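## Task

Read the lot number on the shelf edge under each foam block. Any foam block whose lot number is shared with at least one other label in the storeroom must end up on the desk, lying entirely over the desktop with nothing overhanging its edge. Every foam block with a unique lot number stays on its own shelf. The robot must not tip over or finish leaning.

## Robot and tools

Robot: TidyBot++, a wheeled base (0.54 m long, 0.50 m wide, 0.38 m tall) on four driven casters, carrying a single seven-joint arm with a two-finger gripper. The shoulder sits 0.12 m ahead of the base centre, 0.68 m off the floor. Cameras: base_camera (fixed on the base, looking forward) and wrist_camera (looking along the hand). The arm starts folded, hand pointing down.

Frames: base frame has its origin on the floor below the base centre, x ahead, y to the left, z up, in metres. The odometry frame equals the base frame as it was at the start of the scene; base_odometry gives x, y and heading (rad, left positive, -3.142 to 3.142) from wheel counts only, so slip shows up as travel and drift of a few cm builds up. base_tilt is in degrees, positive when leaning forward or right.

Tool move: one action plus optional cameras (list of base_camera, wrist_camera or all; [] for none) and blocking (true or omitted waits for everything to settle; false returns in about 0.5 s while motion continues). With no action it just reports state and images.
- base: an object of offsets relative to where the base currently is, not a destination. translate_m (forward +, metres, -2 to 2), strafe_m (left +, metres, -2 to 2), rotate_rad (counter-clockwise from above +, radians, -6.3 to 6.3). Translation is measured along the base axes at the start of the command.
- joints: absolute targets by name, radians. joint_2_rad -2.249 to 2.249 (shoulder, 0 = upper arm vertical), joint_4_rad -2.579 to 2.579 (elbow), joint_6_rad -2.099 to 2.099 (wrist); joint_1_rad, joint_3_rad, joint_5_rad, joint_7_rad are unlimited and take the short way round (send under half a turn per step). Note joint_1_rad positive is clockwise from above, the opposite sense to rotate_rad. gripper_pos is 0 (open, about 85 mm gap) to 1 (shut); gap is roughly 85 x (1 - gripper_pos) mm.
- target: an absolute hand pose for the one arm, a flat list of seven numbers [x, y, z, qw, qx, qy, qz], position in metres in the base frame, in the same form the hand_pose line prints. The hand frame's z runs out along the fingers, y is the closing direction. With target, joints may only contain gripper_pos.
- speeds: lowers top speed for this action: translate_m and strafe_m 0.05 to 0.5 m/s (give only one when both are used), rotate_rad 0.1 to 1.57 rad/s.
Unknown keys make a call invalid; out-of-range values get it refused, and then later move, wait and finished_scene calls in the same reply are skipped, as they are after any uncommanded stop.

Tool wait: seconds from 0 to 10, plus cameras; returns state and images, early if all motion has settled. stop: brakes all running motions (they report stopped). zoom_image: camera plus region [x0, y0, x1, y1] in pixels from the top-left, at most 504 x 504, on that camera's latest image; useful for reading lot labels. read_manual: licence text only. finished_scene: takes scene, the current scene number; irreversible, and further calls in that reply go to the next scene.

Result lines: base_status, joint_status and hand_status give done, moving, off_target (rested away from target, may still push), stopped, contact_stop or time_out (uncommanded stops), not_followed (a check withheld the targets; see joint command not followed or pose unreachable with a cause). hand_pose is the point between the finger pads in the base frame; hand_target is where the joints' targets would put it. motor_effort is percent of maximum, with the peak of the last action in brackets. joint_positions, Motor temperatures (one per arm joint), on_its_own, ARM HIT, torque_fault, MOTOR HOT and OVER-TEMPERATURE FAULT lines may also appear. A move line says done or the worst status.

Practical notes: after a done target the hand is usually within 3 cm; fix by adding (wanted - hand_pose) to the last target. To hold still, resend hand_target, not hand_pose. Loads make the arm sag; never command a loaded joint to its current reading. The hand can only reach about 0.94 m high pointing down, close in. Targets low and close in front of the base with the hand forward often fail or hit the base; there is no check against arm-base contact, and the arm does not avoid furniture. Closed fingertips reach about 20 mm past hand_pose. When a held item lands, hand_pose stops dropping while commands keep going lower.

Avoid: catching the arm on shelves above about 0.6 m while the base moves (tipping), swinging a stretched arm sideways, reaching far out from folded over nearby furniture, driving the arm into things (torque faults freeze the arm 10 s), dropping or flinging objects, squeezing an item hard while it still rests on a surface, and holding loads stretched out long enough to overheat motors. Backing away or retracting the arm corrects a slight lean. A loose object may occasionally get nudged by something external.

Each tool is called after "Call:" as name([rows], argument=value, ...), one row to a line, values as JSON.

## Session

Call:
move(joints={"joint_4_rad":-2.3,"joint_6_rad":0.6})

Scene clock: 2.13 s.
Motor temperatures (°C): [38 35 31 37 40 37 42]
move: done
base_odometry: x=+0.000 y=+0.000 heading=+0.000
base_tilt: forward=-0.3 right=+0.6
base_status: not commanded
joint_positions: joint_1_rad=-0.038 joint_2_rad=-0.375 joint_3_rad=+3.113 joint_4_rad=-2.303 joint_5_rad=-0.004 joint_6_rad=+0.543 joint_7_rad=+1.592 gripper_pos=+0.000
joint_status: all done
motor_effort: joint_1_rad=-1(1) joint_2_rad=-7(8) joint_3_rad=+1(1) joint_4_rad=+21(22) joint_5_rad=+1(1) joint_6_rad=+9(10) joint_7_rad=+0(1)
hand_pose: x=+0.5639 y=+0.0332 z=+1.0209 quat_wxyz=(-0.014, +0.638, +0.029, +0.770) (m; base frame)
hand_target: x=+0.5606 y=+0.0331 z=+1.0393 quat_wxyz=(-0.015, +0.615, +0.029, +0.788) (m; base frame)
hand_status: not commanded
pictures: base_camera, wrist_camera
Images, in order (width x height): base_camera 644x364, wrist_camera 644x476.

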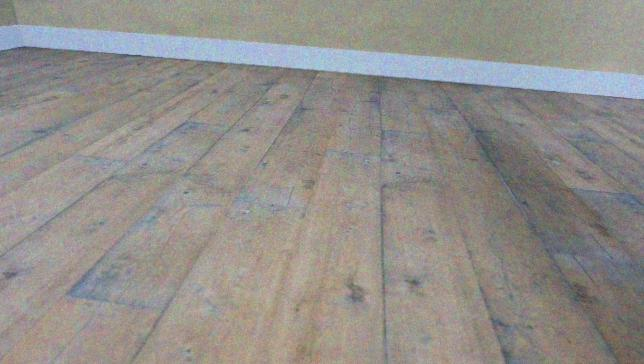

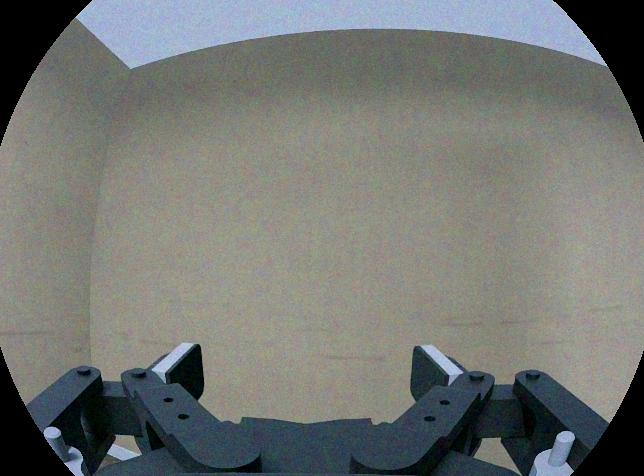

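Call:
move(base={"rotate_rad":1.2}, joints={"joint_6_rad":0.25})

Call:
move(base={"rotate_rad":1.2})

Call:
move(base={"rotate_rad":1.2})

Call:
move(base={"rotate_rad":1.2})

Scene clock: 4.37 s.
Motor temperatures (°C): [38 35 31 37 40 37 42]
move: done
base_odometry: x=+0.000 y=+0.000 heading=+1.199
base_tilt: forward=-0.3 right=+0.6
base_status: done
joint_positions: joint_1_rad=-0.038 joint_2_rad=-0.373 joint_3_rad=+3.112 joint_4_rad=-2.299 joint_5_rad=-0.004 joint_6_rad=+0.267 joint_7_rad=+1.592 gripper_pos=+0.000
joint_status: all done
motor_effort: joint_1_rad=+0(2) joint_2_rad=-7(9) joint_3_rad=+1(2) joint_4_rad=+21(24) joint_5_rad=+1(1) joint_6_rad=+8(11) joint_7_rad=+0(1)
hand_pose: x=+0.5688 y=+0.0335 z=+0.9366 quat_wxyz=(-0.012, +0.737, +0.034, +0.675) (m; base frame)
hand_target: x=+0.5682 y=+0.0329 z=+0.9312 quat_wxyz=(-0.012, +0.743, +0.034, +0.669) (m; base frame)
hand_status: not commanded
pictures: base_camera, wrist_camera
Images, in order (width x height): base_camera 644x364, wrist_camera 644x476.

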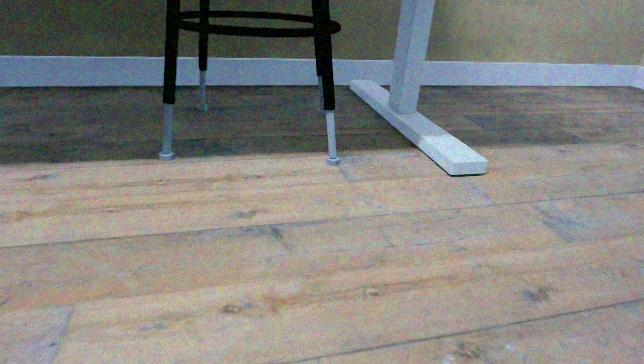

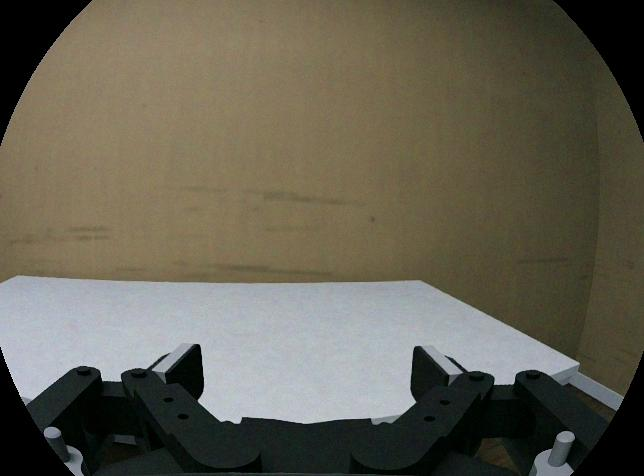

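Scene clock: 6.40 s.
Motor temperatures (°C): [38 35 31 37 40 37 42]
move: done
base_odometry: x=+0.000 y=+0.000 heading=+2.399
base_tilt: forward=-0.3 right=+0.6
base_status: done
joint_positions: joint_1_rad=-0.038 joint_2_rad=-0.373 joint_3_rad=+3.111 joint_4_rad=-2.299 joint_5_rad=-0.004 joint_6_rad=+0.267 joint_7_rad=+1.592 gripper_pos=+0.000
joint_status: not commanded
motor_effort: joint_1_rad=+0(2) joint_2_rad=-7(9) joint_3_rad=+1(2) joint_4_rad=+22(22) joint_5_rad=+1(1) joint_6_rad=+9(9) joint_7_rad=+0(1)
hand_pose: x=+0.5688 y=+0.0338 z=+0.9366 quat_wxyz=(-0.012, +0.737, +0.034, +0.675) (m; base frame)
hand_target: x=+0.5682 y=+0.0329 z=+0.9312 quat_wxyz=(-0.012, +0.743, +0.034, +0.669) (m; base frame)
hand_status: not commanded
pictures: base_camera, wrist_camera
Images, in order (width x height): base_camera 644x364, wrist_camera 644x476.

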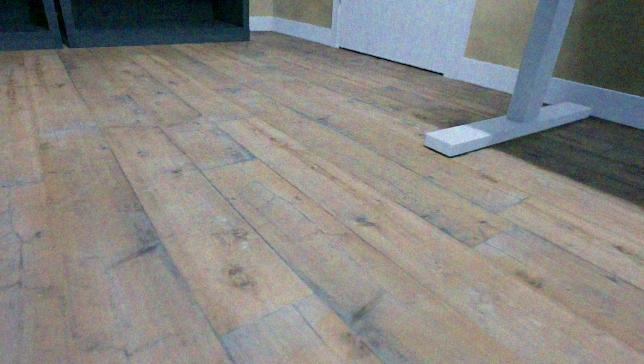

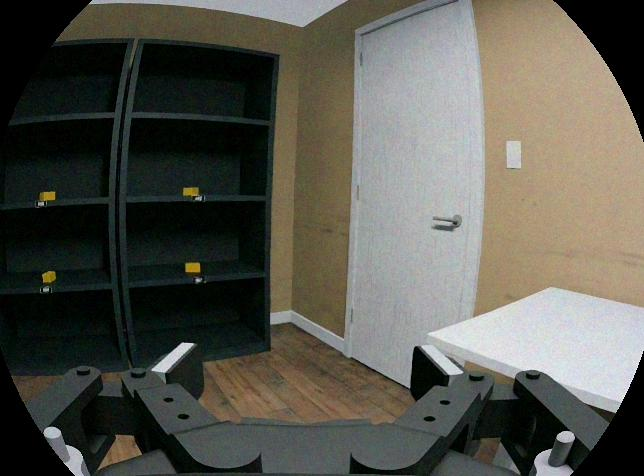

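Scene clock: 8.43 s.
Motor temperatures (°C): [38 35 31 37 40 37 42]
move: done
base_odometry: x=+0.000 y=+0.000 heading=-2.685
base_tilt: forward=-0.3 right=+0.6
base_status: done
joint_positions: joint_1_rad=-0.038 joint_2_rad=-0.373 joint_3_rad=+3.111 joint_4_rad=-2.299 joint_5_rad=-0.004 joint_6_rad=+0.267 joint_7_rad=+1.592 gripper_pos=+0.000
joint_status: not commanded
motor_effort: joint_1_rad=-1(2) joint_2_rad=-7(9) joint_3_rad=+1(2) joint_4_rad=+22(22) joint_5_rad=+1(1) joint_6_rad=+8(10) joint_7_rad=-1(1)
hand_pose: x=+0.5688 y=+0.0339 z=+0.9366 quat_wxyz=(-0.012, +0.737, +0.034, +0.675) (m; base frame)
hand_target: x=+0.5682 y=+0.0329 z=+0.9312 quat_wxyz=(-0.012, +0.743, +0.034, +0.669) (m; base frame)
hand_status: not commanded
pictures: base_camera, wrist_camera
Images, in order (width x height): base_camera 644x364, wrist_camera 644x476.

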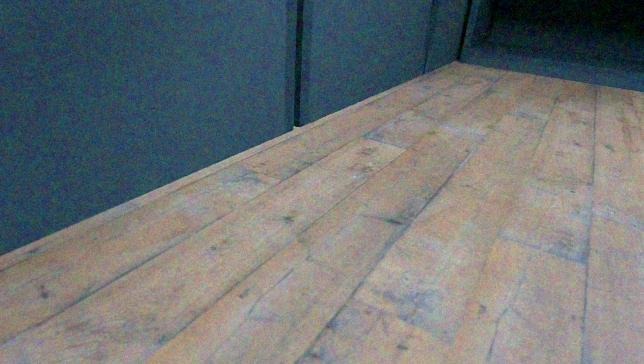

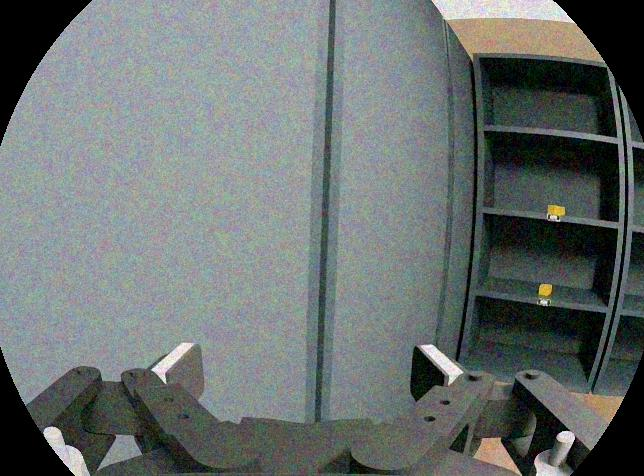

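Scene clock: 10.47 s.
Motor temperatures (°C): [38 35 31 37 40 37 42]
move: done
base_odometry: x=+0.000 y=+0.000 heading=-1.486
base_tilt: forward=-0.3 right=+0.6
base_status: done
joint_positions: joint_1_rad=-0.038 joint_2_rad=-0.373 joint_3_rad=+3.111 joint_4_rad=-2.299 joint_5_rad=-0.004 joint_6_rad=+0.267 joint_7_rad=+1.592 gripper_pos=+0.000
joint_status: not commanded
motor_effort: joint_1_rad=+0(2) joint_2_rad=-7(9) joint_3_rad=+1(2) joint_4_rad=+21(22) joint_5_rad=+1(1) joint_6_rad=+8(9) joint_7_rad=+0(1)
hand_pose: x=+0.5688 y=+0.0341 z=+0.9366 quat_wxyz=(-0.012, +0.737, +0.034, +0.675) (m; base frame)
hand_target: x=+0.5682 y=+0.0329 z=+0.9312 quat_wxyz=(-0.012, +0.743, +0.034, +0.669) (m; base frame)
hand_status: not commanded
pictures: base_camera, wrist_camera
Images, in order (width x height): base_camera 644x364, wrist_camera 644x476.

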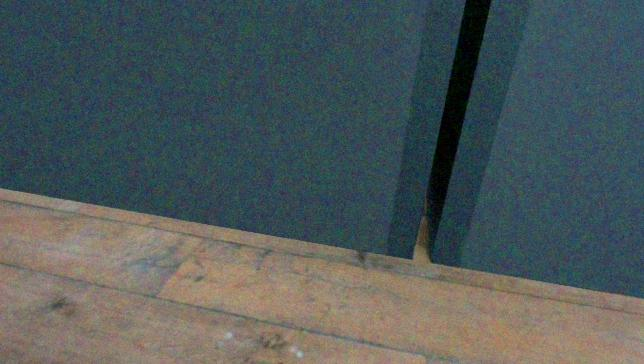

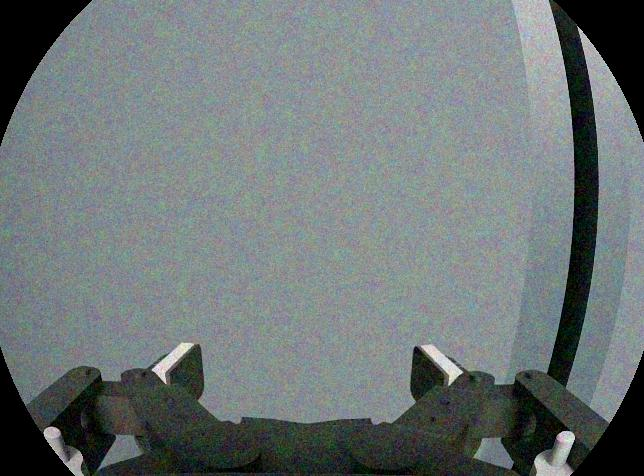

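Call:
move(base={"rotate_rad":0.75})

Call:
move(base={"rotate_rad":-2.4})

Scene clock: 12.30 s.
Motor temperatures (°C): [38 35 31 37 40 37 42]
move: done
base_odometry: x=+0.000 y=+0.000 heading=-0.737
base_tilt: forward=-0.3 right=+0.6
base_status: done
joint_positions: joint_1_rad=-0.038 joint_2_rad=-0.373 joint_3_rad=+3.111 joint_4_rad=-2.299 joint_5_rad=-0.004 joint_6_rad=+0.267 joint_7_rad=+1.592 gripper_pos=+0.000
joint_status: not commanded
motor_effort: joint_1_rad=-1(2) joint_2_rad=-8(9) joint_3_rad=+1(3) joint_4_rad=+22(22) joint_5_rad=+1(1) joint_6_rad=+9(9) joint_7_rad=+0(1)
hand_pose: x=+0.5688 y=+0.0342 z=+0.9366 quat_wxyz=(-0.012, +0.737, +0.034, +0.675) (m; base frame)
hand_target: x=+0.5682 y=+0.0329 z=+0.9312 quat_wxyz=(-0.012, +0.743, +0.034, +0.669) (m; base frame)
hand_status: not commanded
pictures: base_camera, wrist_camera
Images, in order (width x height): base_camera 644x364, wrist_camera 644x476.

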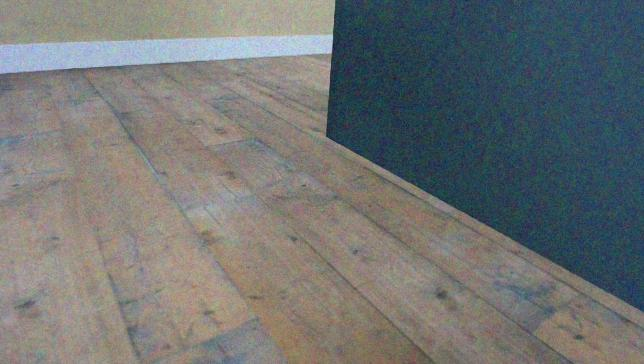

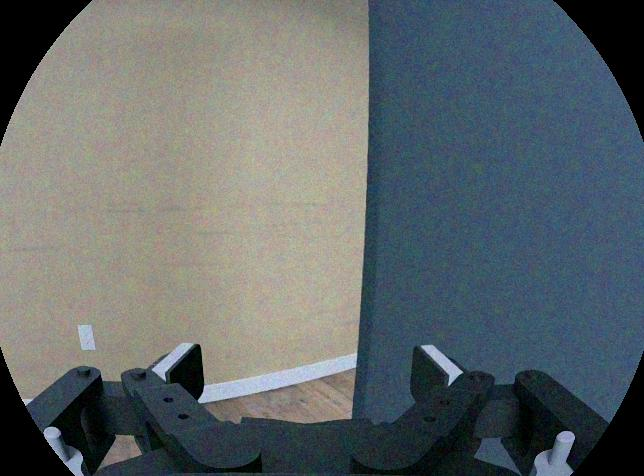

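Scene clock: 15.27 s.
Motor temperatures (°C): [38 35 31 37 40 37 42]
move: done
base_odometry: x=+0.000 y=+0.000 heading=-3.136
base_tilt: forward=-0.3 right=+0.6
base_status: done
joint_positions: joint_1_rad=-0.038 joint_2_rad=-0.373 joint_3_rad=+3.110 joint_4_rad=-2.299 joint_5_rad=-0.004 joint_6_rad=+0.267 joint_7_rad=+1.592 gripper_pos=+0.000
joint_status: not commanded
motor_effort: joint_1_rad=+0(2) joint_2_rad=-8(9) joint_3_rad=+1(3) joint_4_rad=+22(22) joint_5_rad=+1(1) joint_6_rad=+9(9) joint_7_rad=+0(1)
hand_pose: x=+0.5688 y=+0.0343 z=+0.9366 quat_wxyz=(-0.013, +0.737, +0.034, +0.675) (m; base frame)
hand_target: x=+0.5682 y=+0.0329 z=+0.9312 quat_wxyz=(-0.012, +0.743, +0.034, +0.669) (m; base frame)
hand_status: not commanded
pictures: base_camera, wrist_camera
Images, in order (width x height): base_camera 644x364, wrist_camera 644x476.

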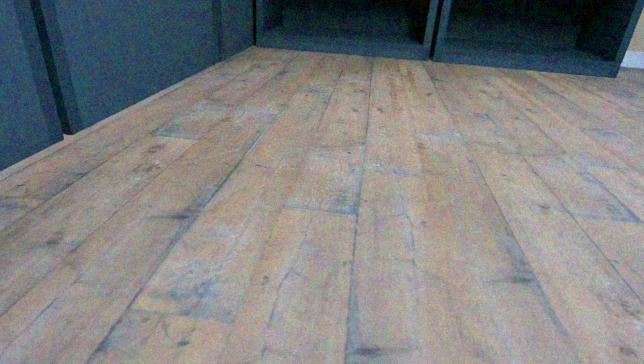

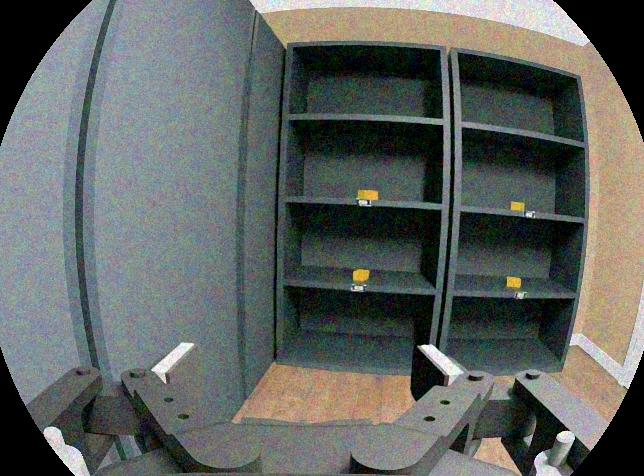

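Call:
zoom_image(camera="wrist_camera", region=[340, 180, 390, 300])

Call:
zoom_image(camera="wrist_camera", region=[490, 190, 550, 310])

Scaled by 4.200.

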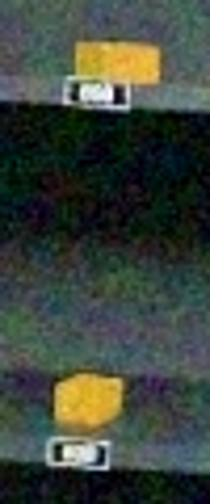

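Scaled by 4.200.

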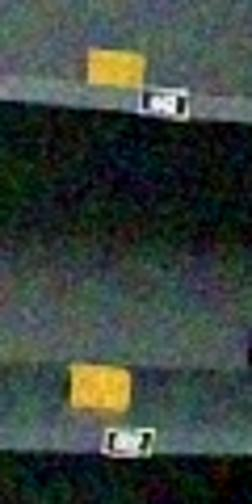

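Call:
move(base={"translate_m":1.0,"strafe_m":-0.25})

Call:
zoom_image(camera="wrist_camera", region=[240, 160, 400, 320])

Call:
zoom_image(camera="wrist_camera", region=[400, 160, 560, 320])

Scene clock: 19.10 s.
Motor temperatures (°C): [38 35 31 37 40 37 42]
move: done
base_odometry: x=-1.001 y=+0.245 heading=-3.137
base_tilt: forward=-0.3 right=+0.6
base_status: done
joint_positions: joint_1_rad=-0.038 joint_2_rad=-0.375 joint_3_rad=+3.110 joint_4_rad=-2.299 joint_5_rad=-0.004 joint_6_rad=+0.267 joint_7_rad=+1.592 gripper_pos=+0.000
joint_status: not commanded
motor_effort: joint_1_rad=-1(1) joint_2_rad=-7(10) joint_3_rad=+1(2) joint_4_rad=+22(22) joint_5_rad=+1(1) joint_6_rad=+9(9) joint_7_rad=-1(1)
hand_pose: x=+0.5684 y=+0.0343 z=+0.9373 quat_wxyz=(-0.013, +0.736, +0.034, +0.676) (m; base frame)
hand_target: x=+0.5682 y=+0.0329 z=+0.9312 quat_wxyz=(-0.012, +0.743, +0.034, +0.669) (m; base frame)
hand_status: not commanded
pictures: base_camera, wrist_camera
Images, in order (width x height): base_camera 644x364, wrist_camera 644x476.

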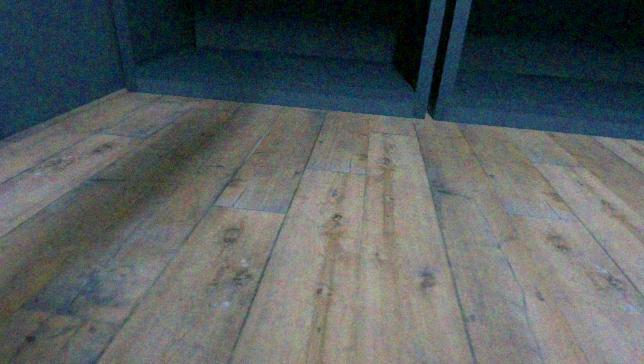

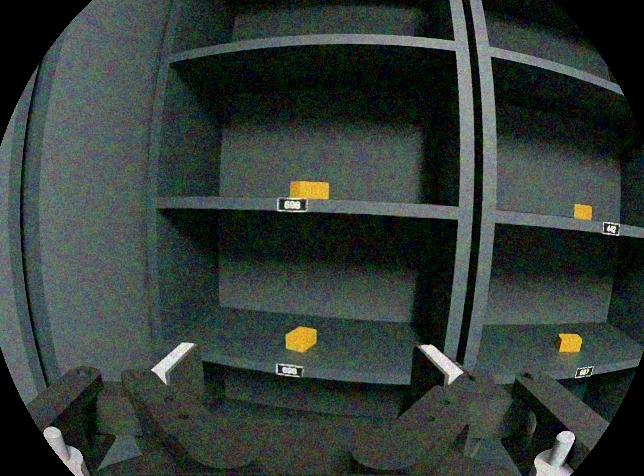

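Scaled by 3.150.

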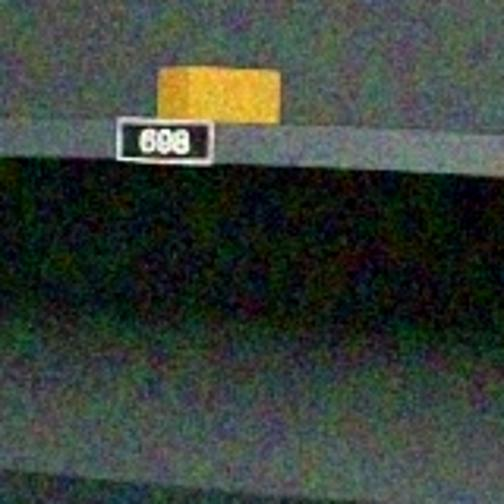

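Scaled by 3.150.

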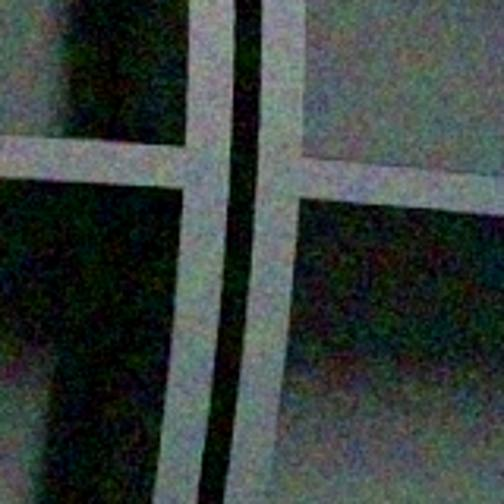

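Call:
zoom_image(camera="wrist_camera", region=[265, 350, 315, 390])

Call:
zoom_image(camera="wrist_camera", region=[590, 210, 630, 250])

Call:
zoom_image(camera="wrist_camera", region=[564, 352, 604, 392])

Call:
zoom_image(camera="wrist_camera", region=[275, 190, 315, 220])

Scaled by 10.080.

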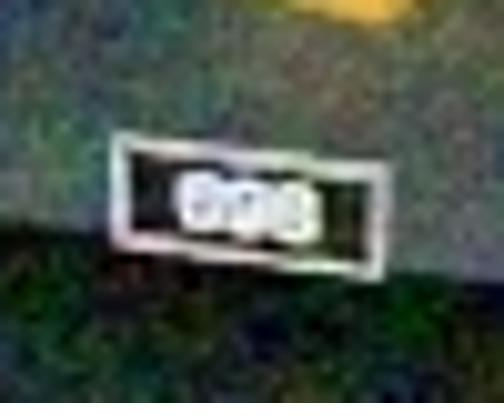

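Scaled by 12.600.

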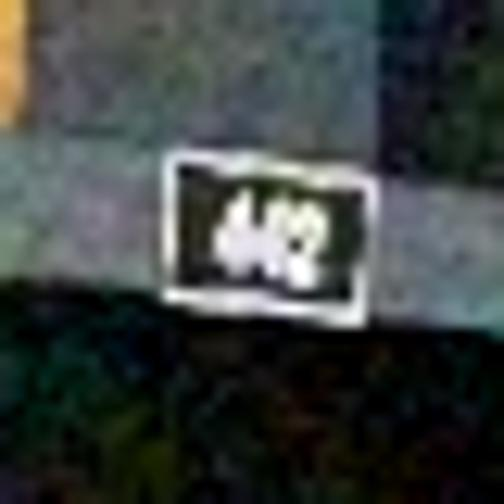

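Scaled by 12.600.

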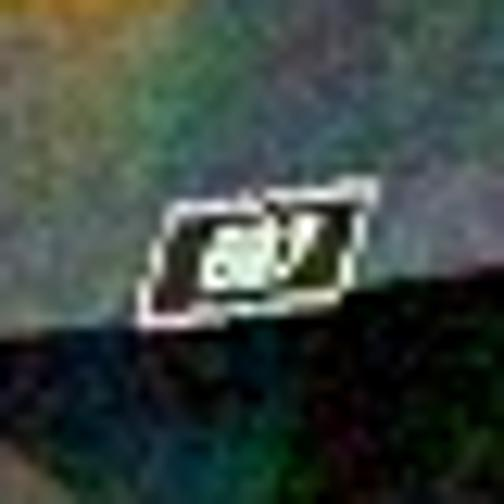

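Scaled by 12.600.

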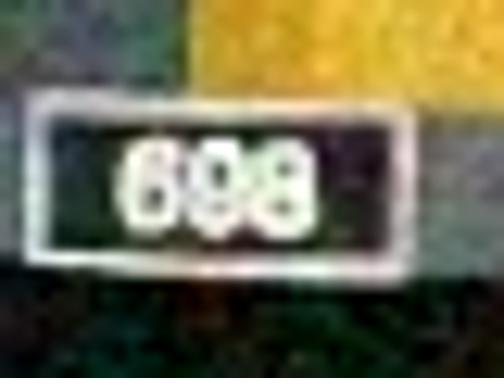

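Call:
move(base={"translate_m":0.3,"strafe_m":-0.3}, joints={"joint_6_rad":0.1})

Scene clock: 21.63 s.
Motor temperatures (°C): [38 35 31 37 40 37 42]
move: done
base_odometry: x=-1.303 y=+0.543 heading=-3.136
base_tilt: forward=-0.3 right=+0.6
base_status: done
joint_positions: joint_1_rad=-0.038 joint_2_rad=-0.375 joint_3_rad=+3.112 joint_4_rad=-2.300 joint_5_rad=-0.004 joint_6_rad=+0.119 joint_7_rad=+1.592 gripper_pos=+0.000
joint_status: all done
motor_effort: joint_1_rad=+0(1) joint_2_rad=-8(10) joint_3_rad=+1(2) joint_4_rad=+21(24) joint_5_rad=+1(1) joint_6_rad=+8(11) joint_7_rad=+0(1)
hand_pose: x=+0.5610 y=+0.0325 z=+0.8920 quat_wxyz=(-0.011, +0.784, +0.035, +0.619) (m; base frame)
hand_target: x=+0.5598 y=+0.0321 z=+0.8853 quat_wxyz=(-0.010, +0.791, +0.035, +0.611) (m; base frame)
hand_status: not commanded
pictures: base_camera, wrist_camera
Images, in order (width x height): base_camera 644x364, wrist_camera 644x476.

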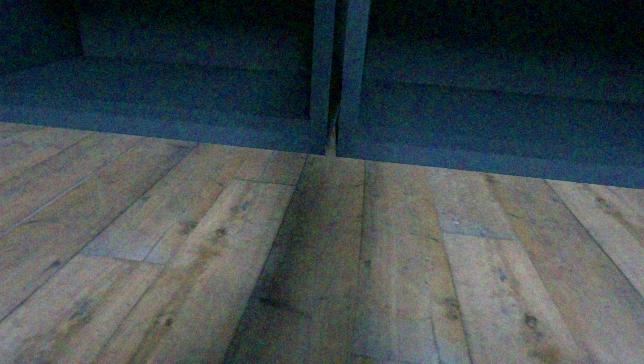

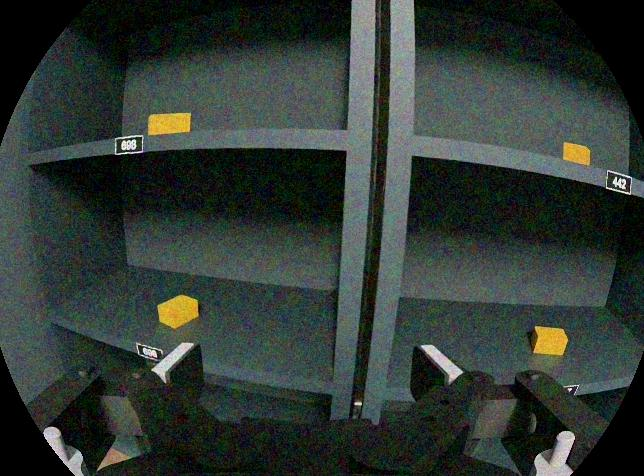

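Call:
zoom_image(camera="wrist_camera", region=[130, 330, 170, 370])

Call:
zoom_image(camera="wrist_camera", region=[105, 125, 145, 165])

Call:
move(base={"strafe_m":-0.35})

Call:
zoom_image(camera="wrist_camera", region=[330, 320, 430, 420])

Scaled by 12.600.

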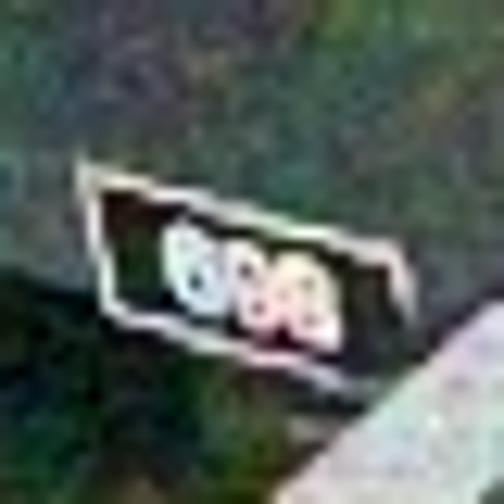

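Scaled by 12.600.

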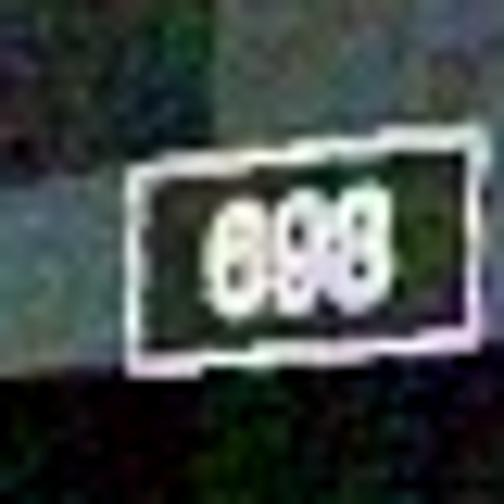

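Scene clock: 23.93 s.
Motor temperatures (°C): [38 35 31 37 40 37 42]
move: done
base_odometry: x=-1.305 y=+0.893 heading=-3.136
base_tilt: forward=-0.3 right=+0.6
base_status: done
joint_positions: joint_1_rad=-0.038 joint_2_rad=-0.375 joint_3_rad=+3.113 joint_4_rad=-2.300 joint_5_rad=-0.004 joint_6_rad=+0.119 joint_7_rad=+1.592 gripper_pos=+0.000
joint_status: not commanded
motor_effort: joint_1_rad=+0(1) joint_2_rad=-7(8) joint_3_rad=+1(3) joint_4_rad=+22(22) joint_5_rad=+1(1) joint_6_rad=+8(9) joint_7_rad=+0(1)
hand_pose: x=+0.5610 y=+0.0321 z=+0.8920 quat_wxyz=(-0.011, +0.784, +0.035, +0.619) (m; base frame)
hand_target: x=+0.5598 y=+0.0321 z=+0.8853 quat_wxyz=(-0.010, +0.791, +0.035, +0.611) (m; base frame)
hand_status: not commanded
pictures: base_camera, wrist_camera
Images, in order (width x height): base_camera 644x364, wrist_camera 644x476.

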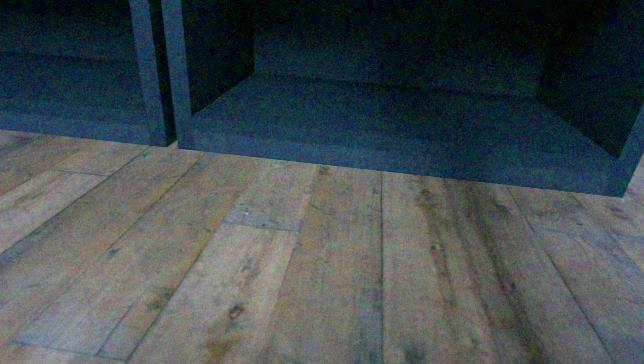

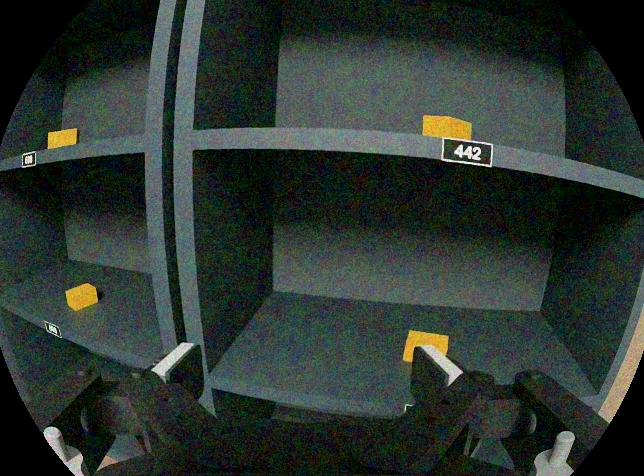

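Scaled by 5.040.

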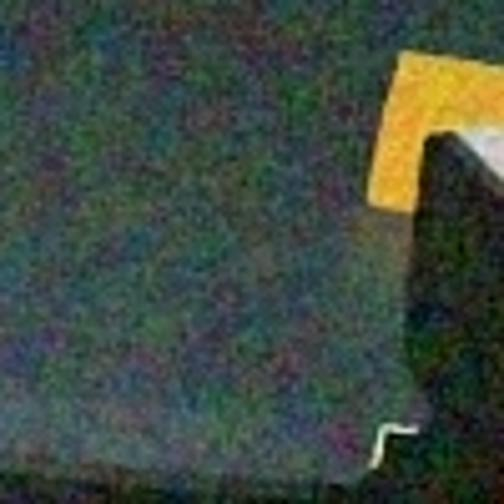

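Call:
move(joints={"joint_6_rad":-0.25})

Call:
move(base={"strafe_m":0.9})

Call:
zoom_image(camera="wrist_camera", region=[270, 170, 370, 270])

Scene clock: 25.20 s.
Motor temperatures (°C): [38 35 31 37 40 37 42]
move: done
base_odometry: x=-1.305 y=+0.893 heading=-3.136
base_tilt: forward=-0.3 right=+0.6
base_status: not commanded
joint_positions: joint_1_rad=-0.038 joint_2_rad=-0.375 joint_3_rad=+3.113 joint_4_rad=-2.299 joint_5_rad=-0.004 joint_6_rad=-0.213 joint_7_rad=+1.592 gripper_pos=+0.000
joint_status: all done
motor_effort: joint_1_rad=-1(1) joint_2_rad=-6(8) joint_3_rad=+1(1) joint_4_rad=+21(23) joint_5_rad=+1(1) joint_6_rad=+7(10) joint_7_rad=+0(1)
hand_pose: x=+0.5213 y=+0.0290 z=+0.7977 quat_wxyz=(-0.007, +0.876, +0.038, +0.482) (m; base frame)
hand_target: x=+0.5147 y=+0.0286 z=+0.7868 quat_wxyz=(-0.007, +0.885, +0.039, +0.464) (m; base frame)
hand_status: not commanded
pictures: base_camera, wrist_camera
Images, in order (width x height): base_camera 644x364, wrist_camera 644x476.

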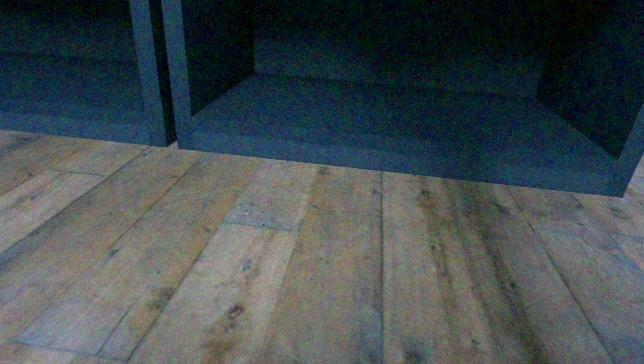

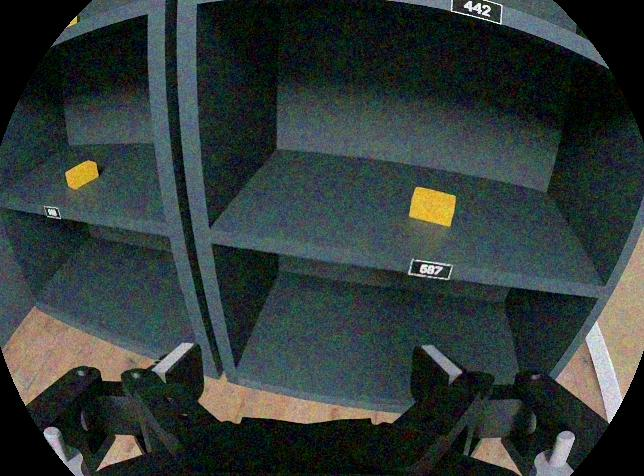

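Scene clock: 28.60 s.
Motor temperatures (°C): [38 35 31 37 40 37 42]
move: done
base_odometry: x=-1.299 y=-0.007 heading=-3.134
base_tilt: forward=-0.3 right=+0.6
base_status: done
joint_positions: joint_1_rad=-0.038 joint_2_rad=-0.375 joint_3_rad=+3.114 joint_4_rad=-2.299 joint_5_rad=-0.004 joint_6_rad=-0.213 joint_7_rad=+1.592 gripper_pos=+0.000
joint_status: not commanded
motor_effort: joint_1_rad=-1(1) joint_2_rad=-7(8) joint_3_rad=+0(2) joint_4_rad=+21(22) joint_5_rad=+1(1) joint_6_rad=+8(8) joint_7_rad=+0(1)
hand_pose: x=+0.5213 y=+0.0287 z=+0.7977 quat_wxyz=(-0.007, +0.876, +0.038, +0.482) (m; base frame)
hand_target: x=+0.5147 y=+0.0286 z=+0.7868 quat_wxyz=(-0.007, +0.885, +0.039, +0.464) (m; base frame)
hand_status: not commanded
pictures: base_camera, wrist_camera
Images, in order (width x height): base_camera 644x364, wrist_camera 644x476.

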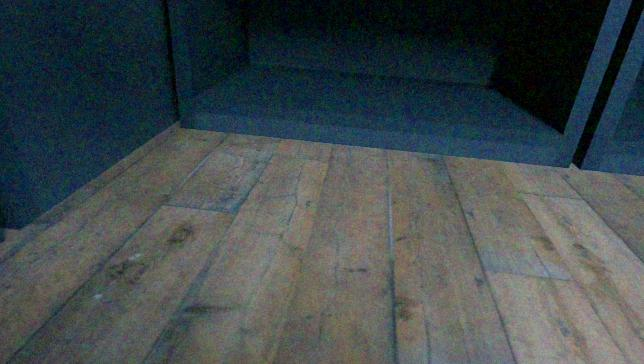

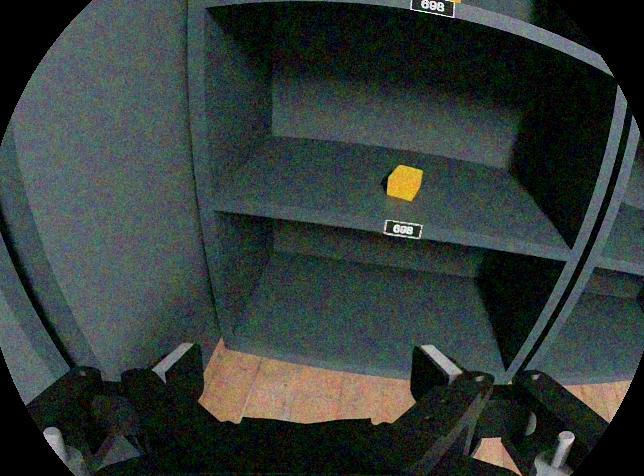

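Scaled by 5.040.

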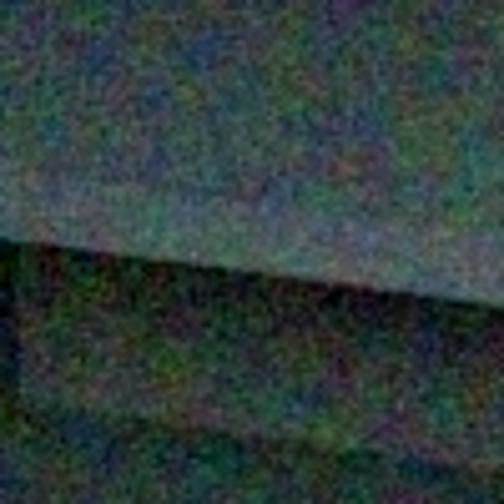

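Call:
zoom_image(camera="wrist_camera", region=[378, 205, 428, 255])

Call:
zoom_image(camera="wrist_camera", region=[408, 0, 458, 25])

Scaled by 10.080.

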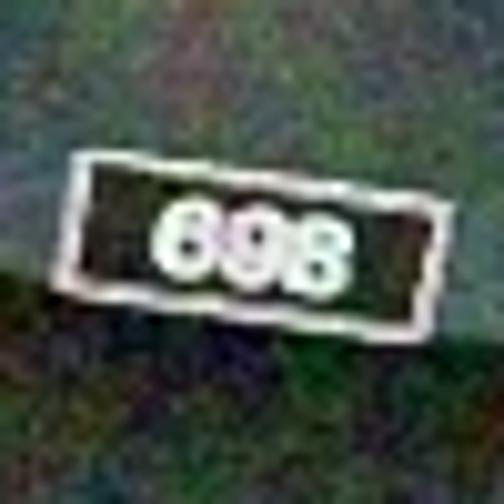

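Scaled by 10.080.

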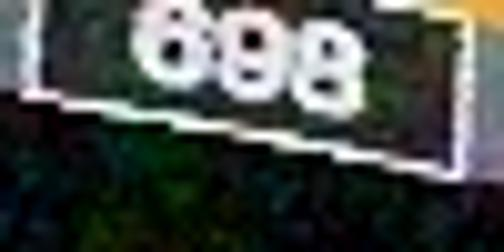

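Call:
move(base={"strafe_m":-0.27}, joints={"joint_6_rad":0.4,"joint_1_rad":0.0})

Call:
move(target=[0.55,0.0,1.12,0.0,0.7071,0.0,0.7071])

Scene clock: 31.40 s.
Motor temperatures (°C): [38 35 31 37 40 37 42]
move: done
base_odometry: x=-1.302 y=+0.263 heading=-3.133
base_tilt: forward=-0.3 right=+0.6
base_status: done
joint_positions: joint_1_rad=-0.014 joint_2_rad=-0.376 joint_3_rad=+3.114 joint_4_rad=-2.297 joint_5_rad=-0.004 joint_6_rad=+0.352 joint_7_rad=+1.592 gripper_pos=+0.000
joint_status: all done
motor_effort: joint_1_rad=+0(2) joint_2_rad=-7(9) joint_3_rad=+1(3) joint_4_rad=+22(24) joint_5_rad=+1(1) joint_6_rad=+8(10) joint_7_rad=+0(1)
hand_pose: x=+0.5703 y=+0.0216 z=+0.9660 quat_wxyz=(-0.004, +0.706, +0.023, +0.708) (m; base frame)
hand_target: x=+0.5705 y=+0.0161 z=+0.9778 quat_wxyz=(+0.001, +0.691, +0.018, +0.723) (m; base frame)
hand_status: not commanded
pictures: base_camera, wrist_camera
Images, in order (width x height): base_camera 644x364, wrist_camera 644x476.

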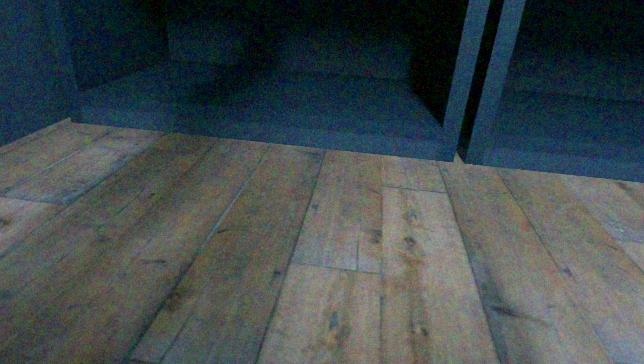

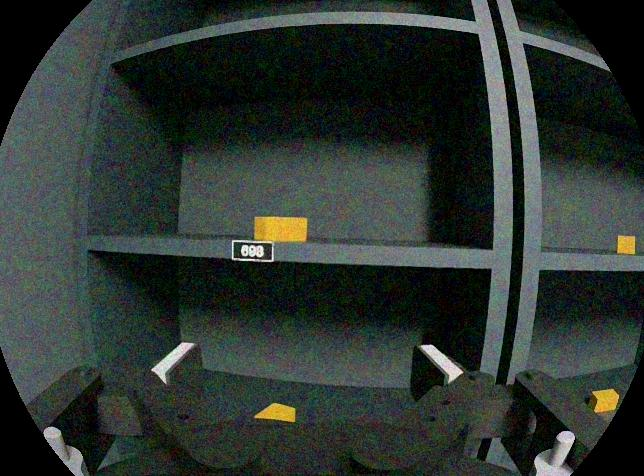

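Scene clock: 33.40 s.
Motor temperatures (°C): [38 35 31 37 40 37 42]
move: done
base_odometry: x=-1.302 y=+0.263 heading=-3.133
base_tilt: forward=-0.3 right=+0.6
base_status: not commanded
joint_positions: joint_1_rad=-0.014 joint_2_rad=-0.454 joint_3_rad=+3.132 joint_4_rad=-1.849 joint_5_rad=-0.004 joint_6_rad=-0.149 joint_7_rad=+1.592 gripper_pos=+0.000
joint_status: not commanded
motor_effort: joint_1_rad=-1(1) joint_2_rad=-6(9) joint_3_rad=+1(1) joint_4_rad=+22(23) joint_5_rad=+1(1) joint_6_rad=+9(10) joint_7_rad=+0(1)
hand_pose: x=+0.5550 y=+0.0134 z=+1.1230 quat_wxyz=(-0.001, +0.697, +0.016, +0.716) (m; base frame)
hand_target: x=+0.5500 y=+0.0000 z=+1.1200 quat_wxyz=(+0.000, +0.707, +0.000, +0.707) (m; base frame)
hand_status: done (0.015 m and 2.4 deg from the pose sent, 0.157 m and 2.7 deg at the start)
pictures: base_camera, wrist_camera
Images, in order (width x height): base_camera 644x364, wrist_camera 644x476.

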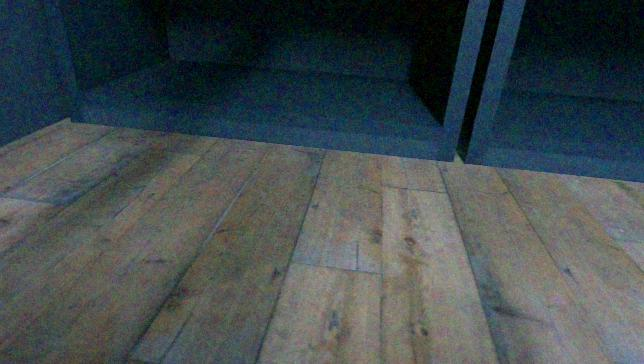

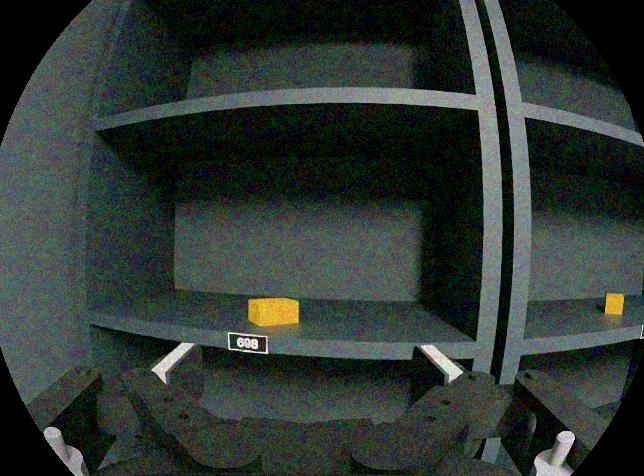

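Call:
move(base={"translate_m":0.2,"strafe_m":0.1})

Call:
move(target=[0.6,0.0,1.27,0.0,0.87,0.0,0.493])

Call:
zoom_image(camera="wrist_camera", region=[200, 120, 480, 340])

Scene clock: 35.77 s.
Motor temperatures (°C): [38 35 31 37 40 37 42]
move: done
base_odometry: x=-1.501 y=+0.162 heading=-3.133
base_tilt: forward=-0.3 right=+0.6
base_status: done
joint_positions: joint_1_rad=-0.014 joint_2_rad=-0.459 joint_3_rad=+3.136 joint_4_rad=-1.848 joint_5_rad=-0.004 joint_6_rad=-0.153 joint_7_rad=+1.592 gripper_pos=+0.000
joint_status: not commanded
motor_effort: joint_1_rad=-1(1) joint_2_rad=-5(10) joint_3_rad=+0(2) joint_4_rad=+22(24) joint_5_rad=+1(1) joint_6_rad=+9(10) joint_7_rad=-1(1)
hand_pose: x=+0.5528 y=+0.0108 z=+1.1246 quat_wxyz=(+0.000, +0.697, +0.013, +0.717) (m; base frame)
hand_target: x=+0.5500 y=+0.0000 z=+1.1200 quat_wxyz=(+0.000, +0.707, +0.000, +0.707) (m; base frame)
hand_status: not commanded
pictures: base_camera, wrist_camera
Images, in order (width x height): base_camera 644x364, wrist_camera 644x476.

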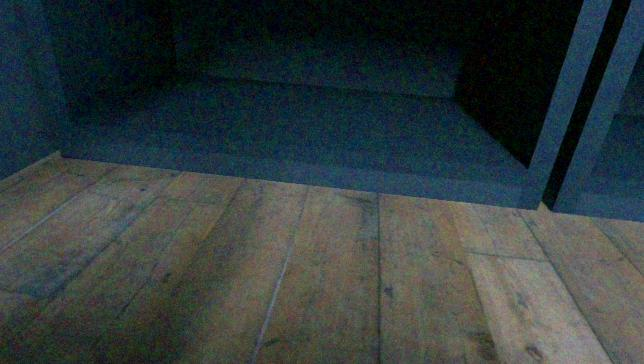

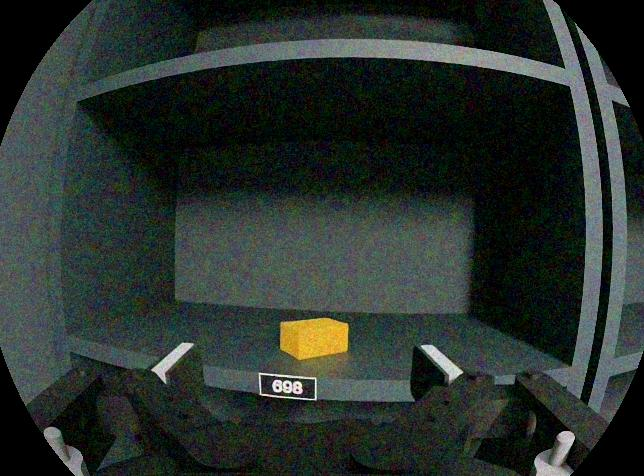

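Scene clock: 39.17 s.
Motor temperatures (°C): [38 35 31 37 40 37 42]
move: off_target
base_odometry: x=-1.501 y=+0.162 heading=-3.133
base_tilt: forward=-0.3 right=+0.6
base_status: not commanded
joint_positions: joint_1_rad=-0.018 joint_2_rad=+0.257 joint_3_rad=+3.209 joint_4_rad=-0.029 joint_5_rad=-0.014 joint_6_rad=-1.771 joint_7_rad=+1.592 gripper_pos=+0.000
joint_status: not commanded
motor_effort: joint_1_rad=+0(1) joint_2_rad=-19(25) joint_3_rad=+0(1) joint_4_rad=+10(23) joint_5_rad=+1(1) joint_6_rad=+7(10) joint_7_rad=+0(1)
hand_pose: x=+0.5904 y=-0.0070 z=+1.2449 quat_wxyz=(+0.020, +0.856, -0.002, +0.516) (m; base frame)
hand_target: x=+0.5845 y=+0.0050 z=+1.2295 quat_wxyz=(+0.008, +0.870, +0.014, +0.493) (m; base frame)
hand_status: off_target (0.028 m and 3.8 deg from the pose sent, 0.153 m and 32.6 deg at the start; a joint's target at an end of its range on 9 of 86 steps)
pictures: base_camera, wrist_camera
Images, in order (width x height): base_camera 644x364, wrist_camera 644x476.

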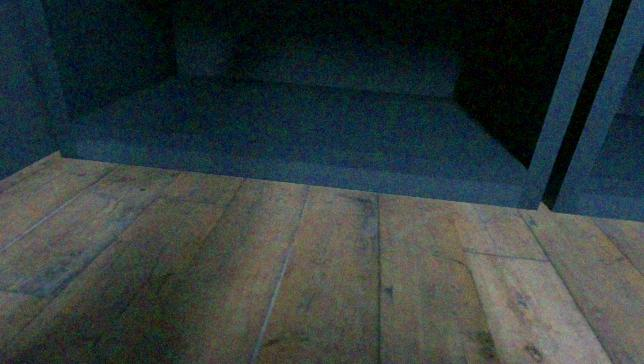

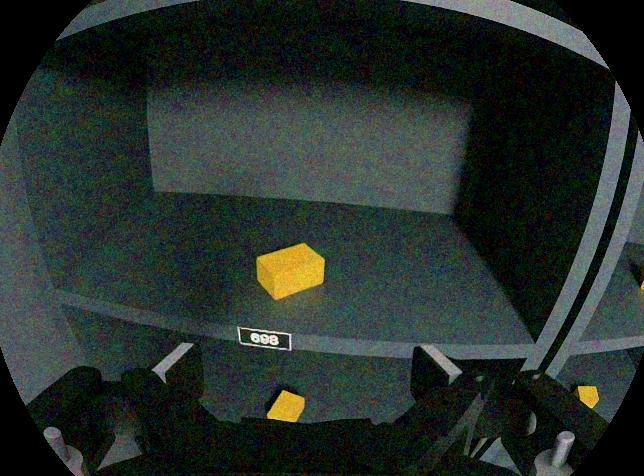

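Scaled by 1.800.

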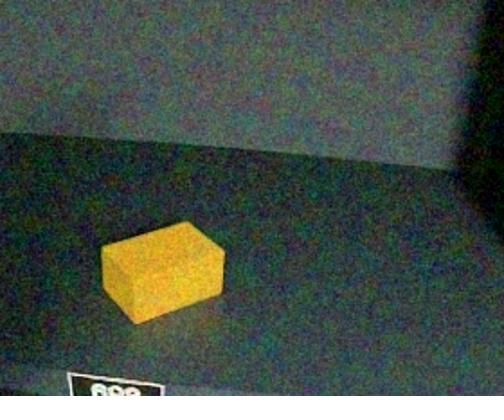

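Call:
move(target=[0.535,0.08,1.1,0.2425,0.7577,-0.42,0.4375], base={"strafe_m":0.08,"translate_m":0.05})

Scene clock: 43.13 s.
Motor temperatures (°C): [38 35 31 37 40 37 42]
move: done
base_odometry: x=-1.550 y=+0.081 heading=-3.134
base_tilt: forward=-0.3 right=+0.6
base_status: done
joint_positions: joint_1_rad=-1.027 joint_2_rad=+0.360 joint_3_rad=+3.614 joint_4_rad=-0.549 joint_5_rad=+0.925 joint_6_rad=-1.941 joint_7_rad=+0.559 gripper_pos=+0.000
joint_status: not commanded
motor_effort: joint_1_rad=+0(3) joint_2_rad=-24(26) joint_3_rad=+3(3) joint_4_rad=+13(14) joint_5_rad=+7(7) joint_6_rad=+4(8) joint_7_rad=+0(1)
hand_pose: x=+0.5479 y=+0.0862 z=+1.1063 quat_wxyz=(+0.200, +0.784, -0.391, +0.439) (m; base frame)
hand_target: x=+0.5350 y=+0.0800 z=+1.1000 quat_wxyz=(+0.242, +0.757, -0.420, +0.437) (m; base frame)
hand_status: done (0.016 m and 6.6 deg from the pose sent, 0.178 m and 56.7 deg at the start)
pictures: base_camera, wrist_camera
Images, in order (width x height): base_camera 644x364, wrist_camera 644x476.

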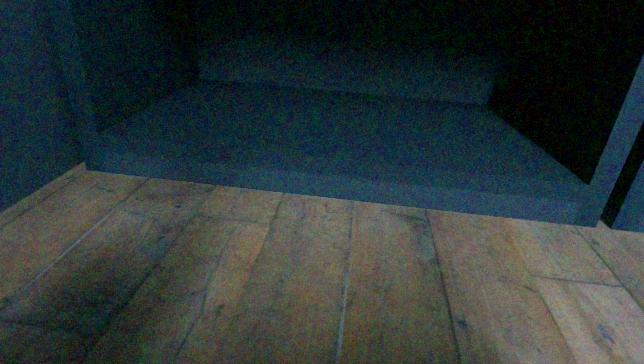

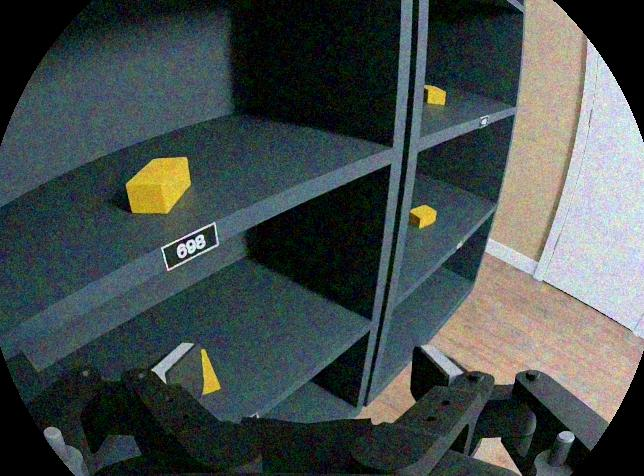

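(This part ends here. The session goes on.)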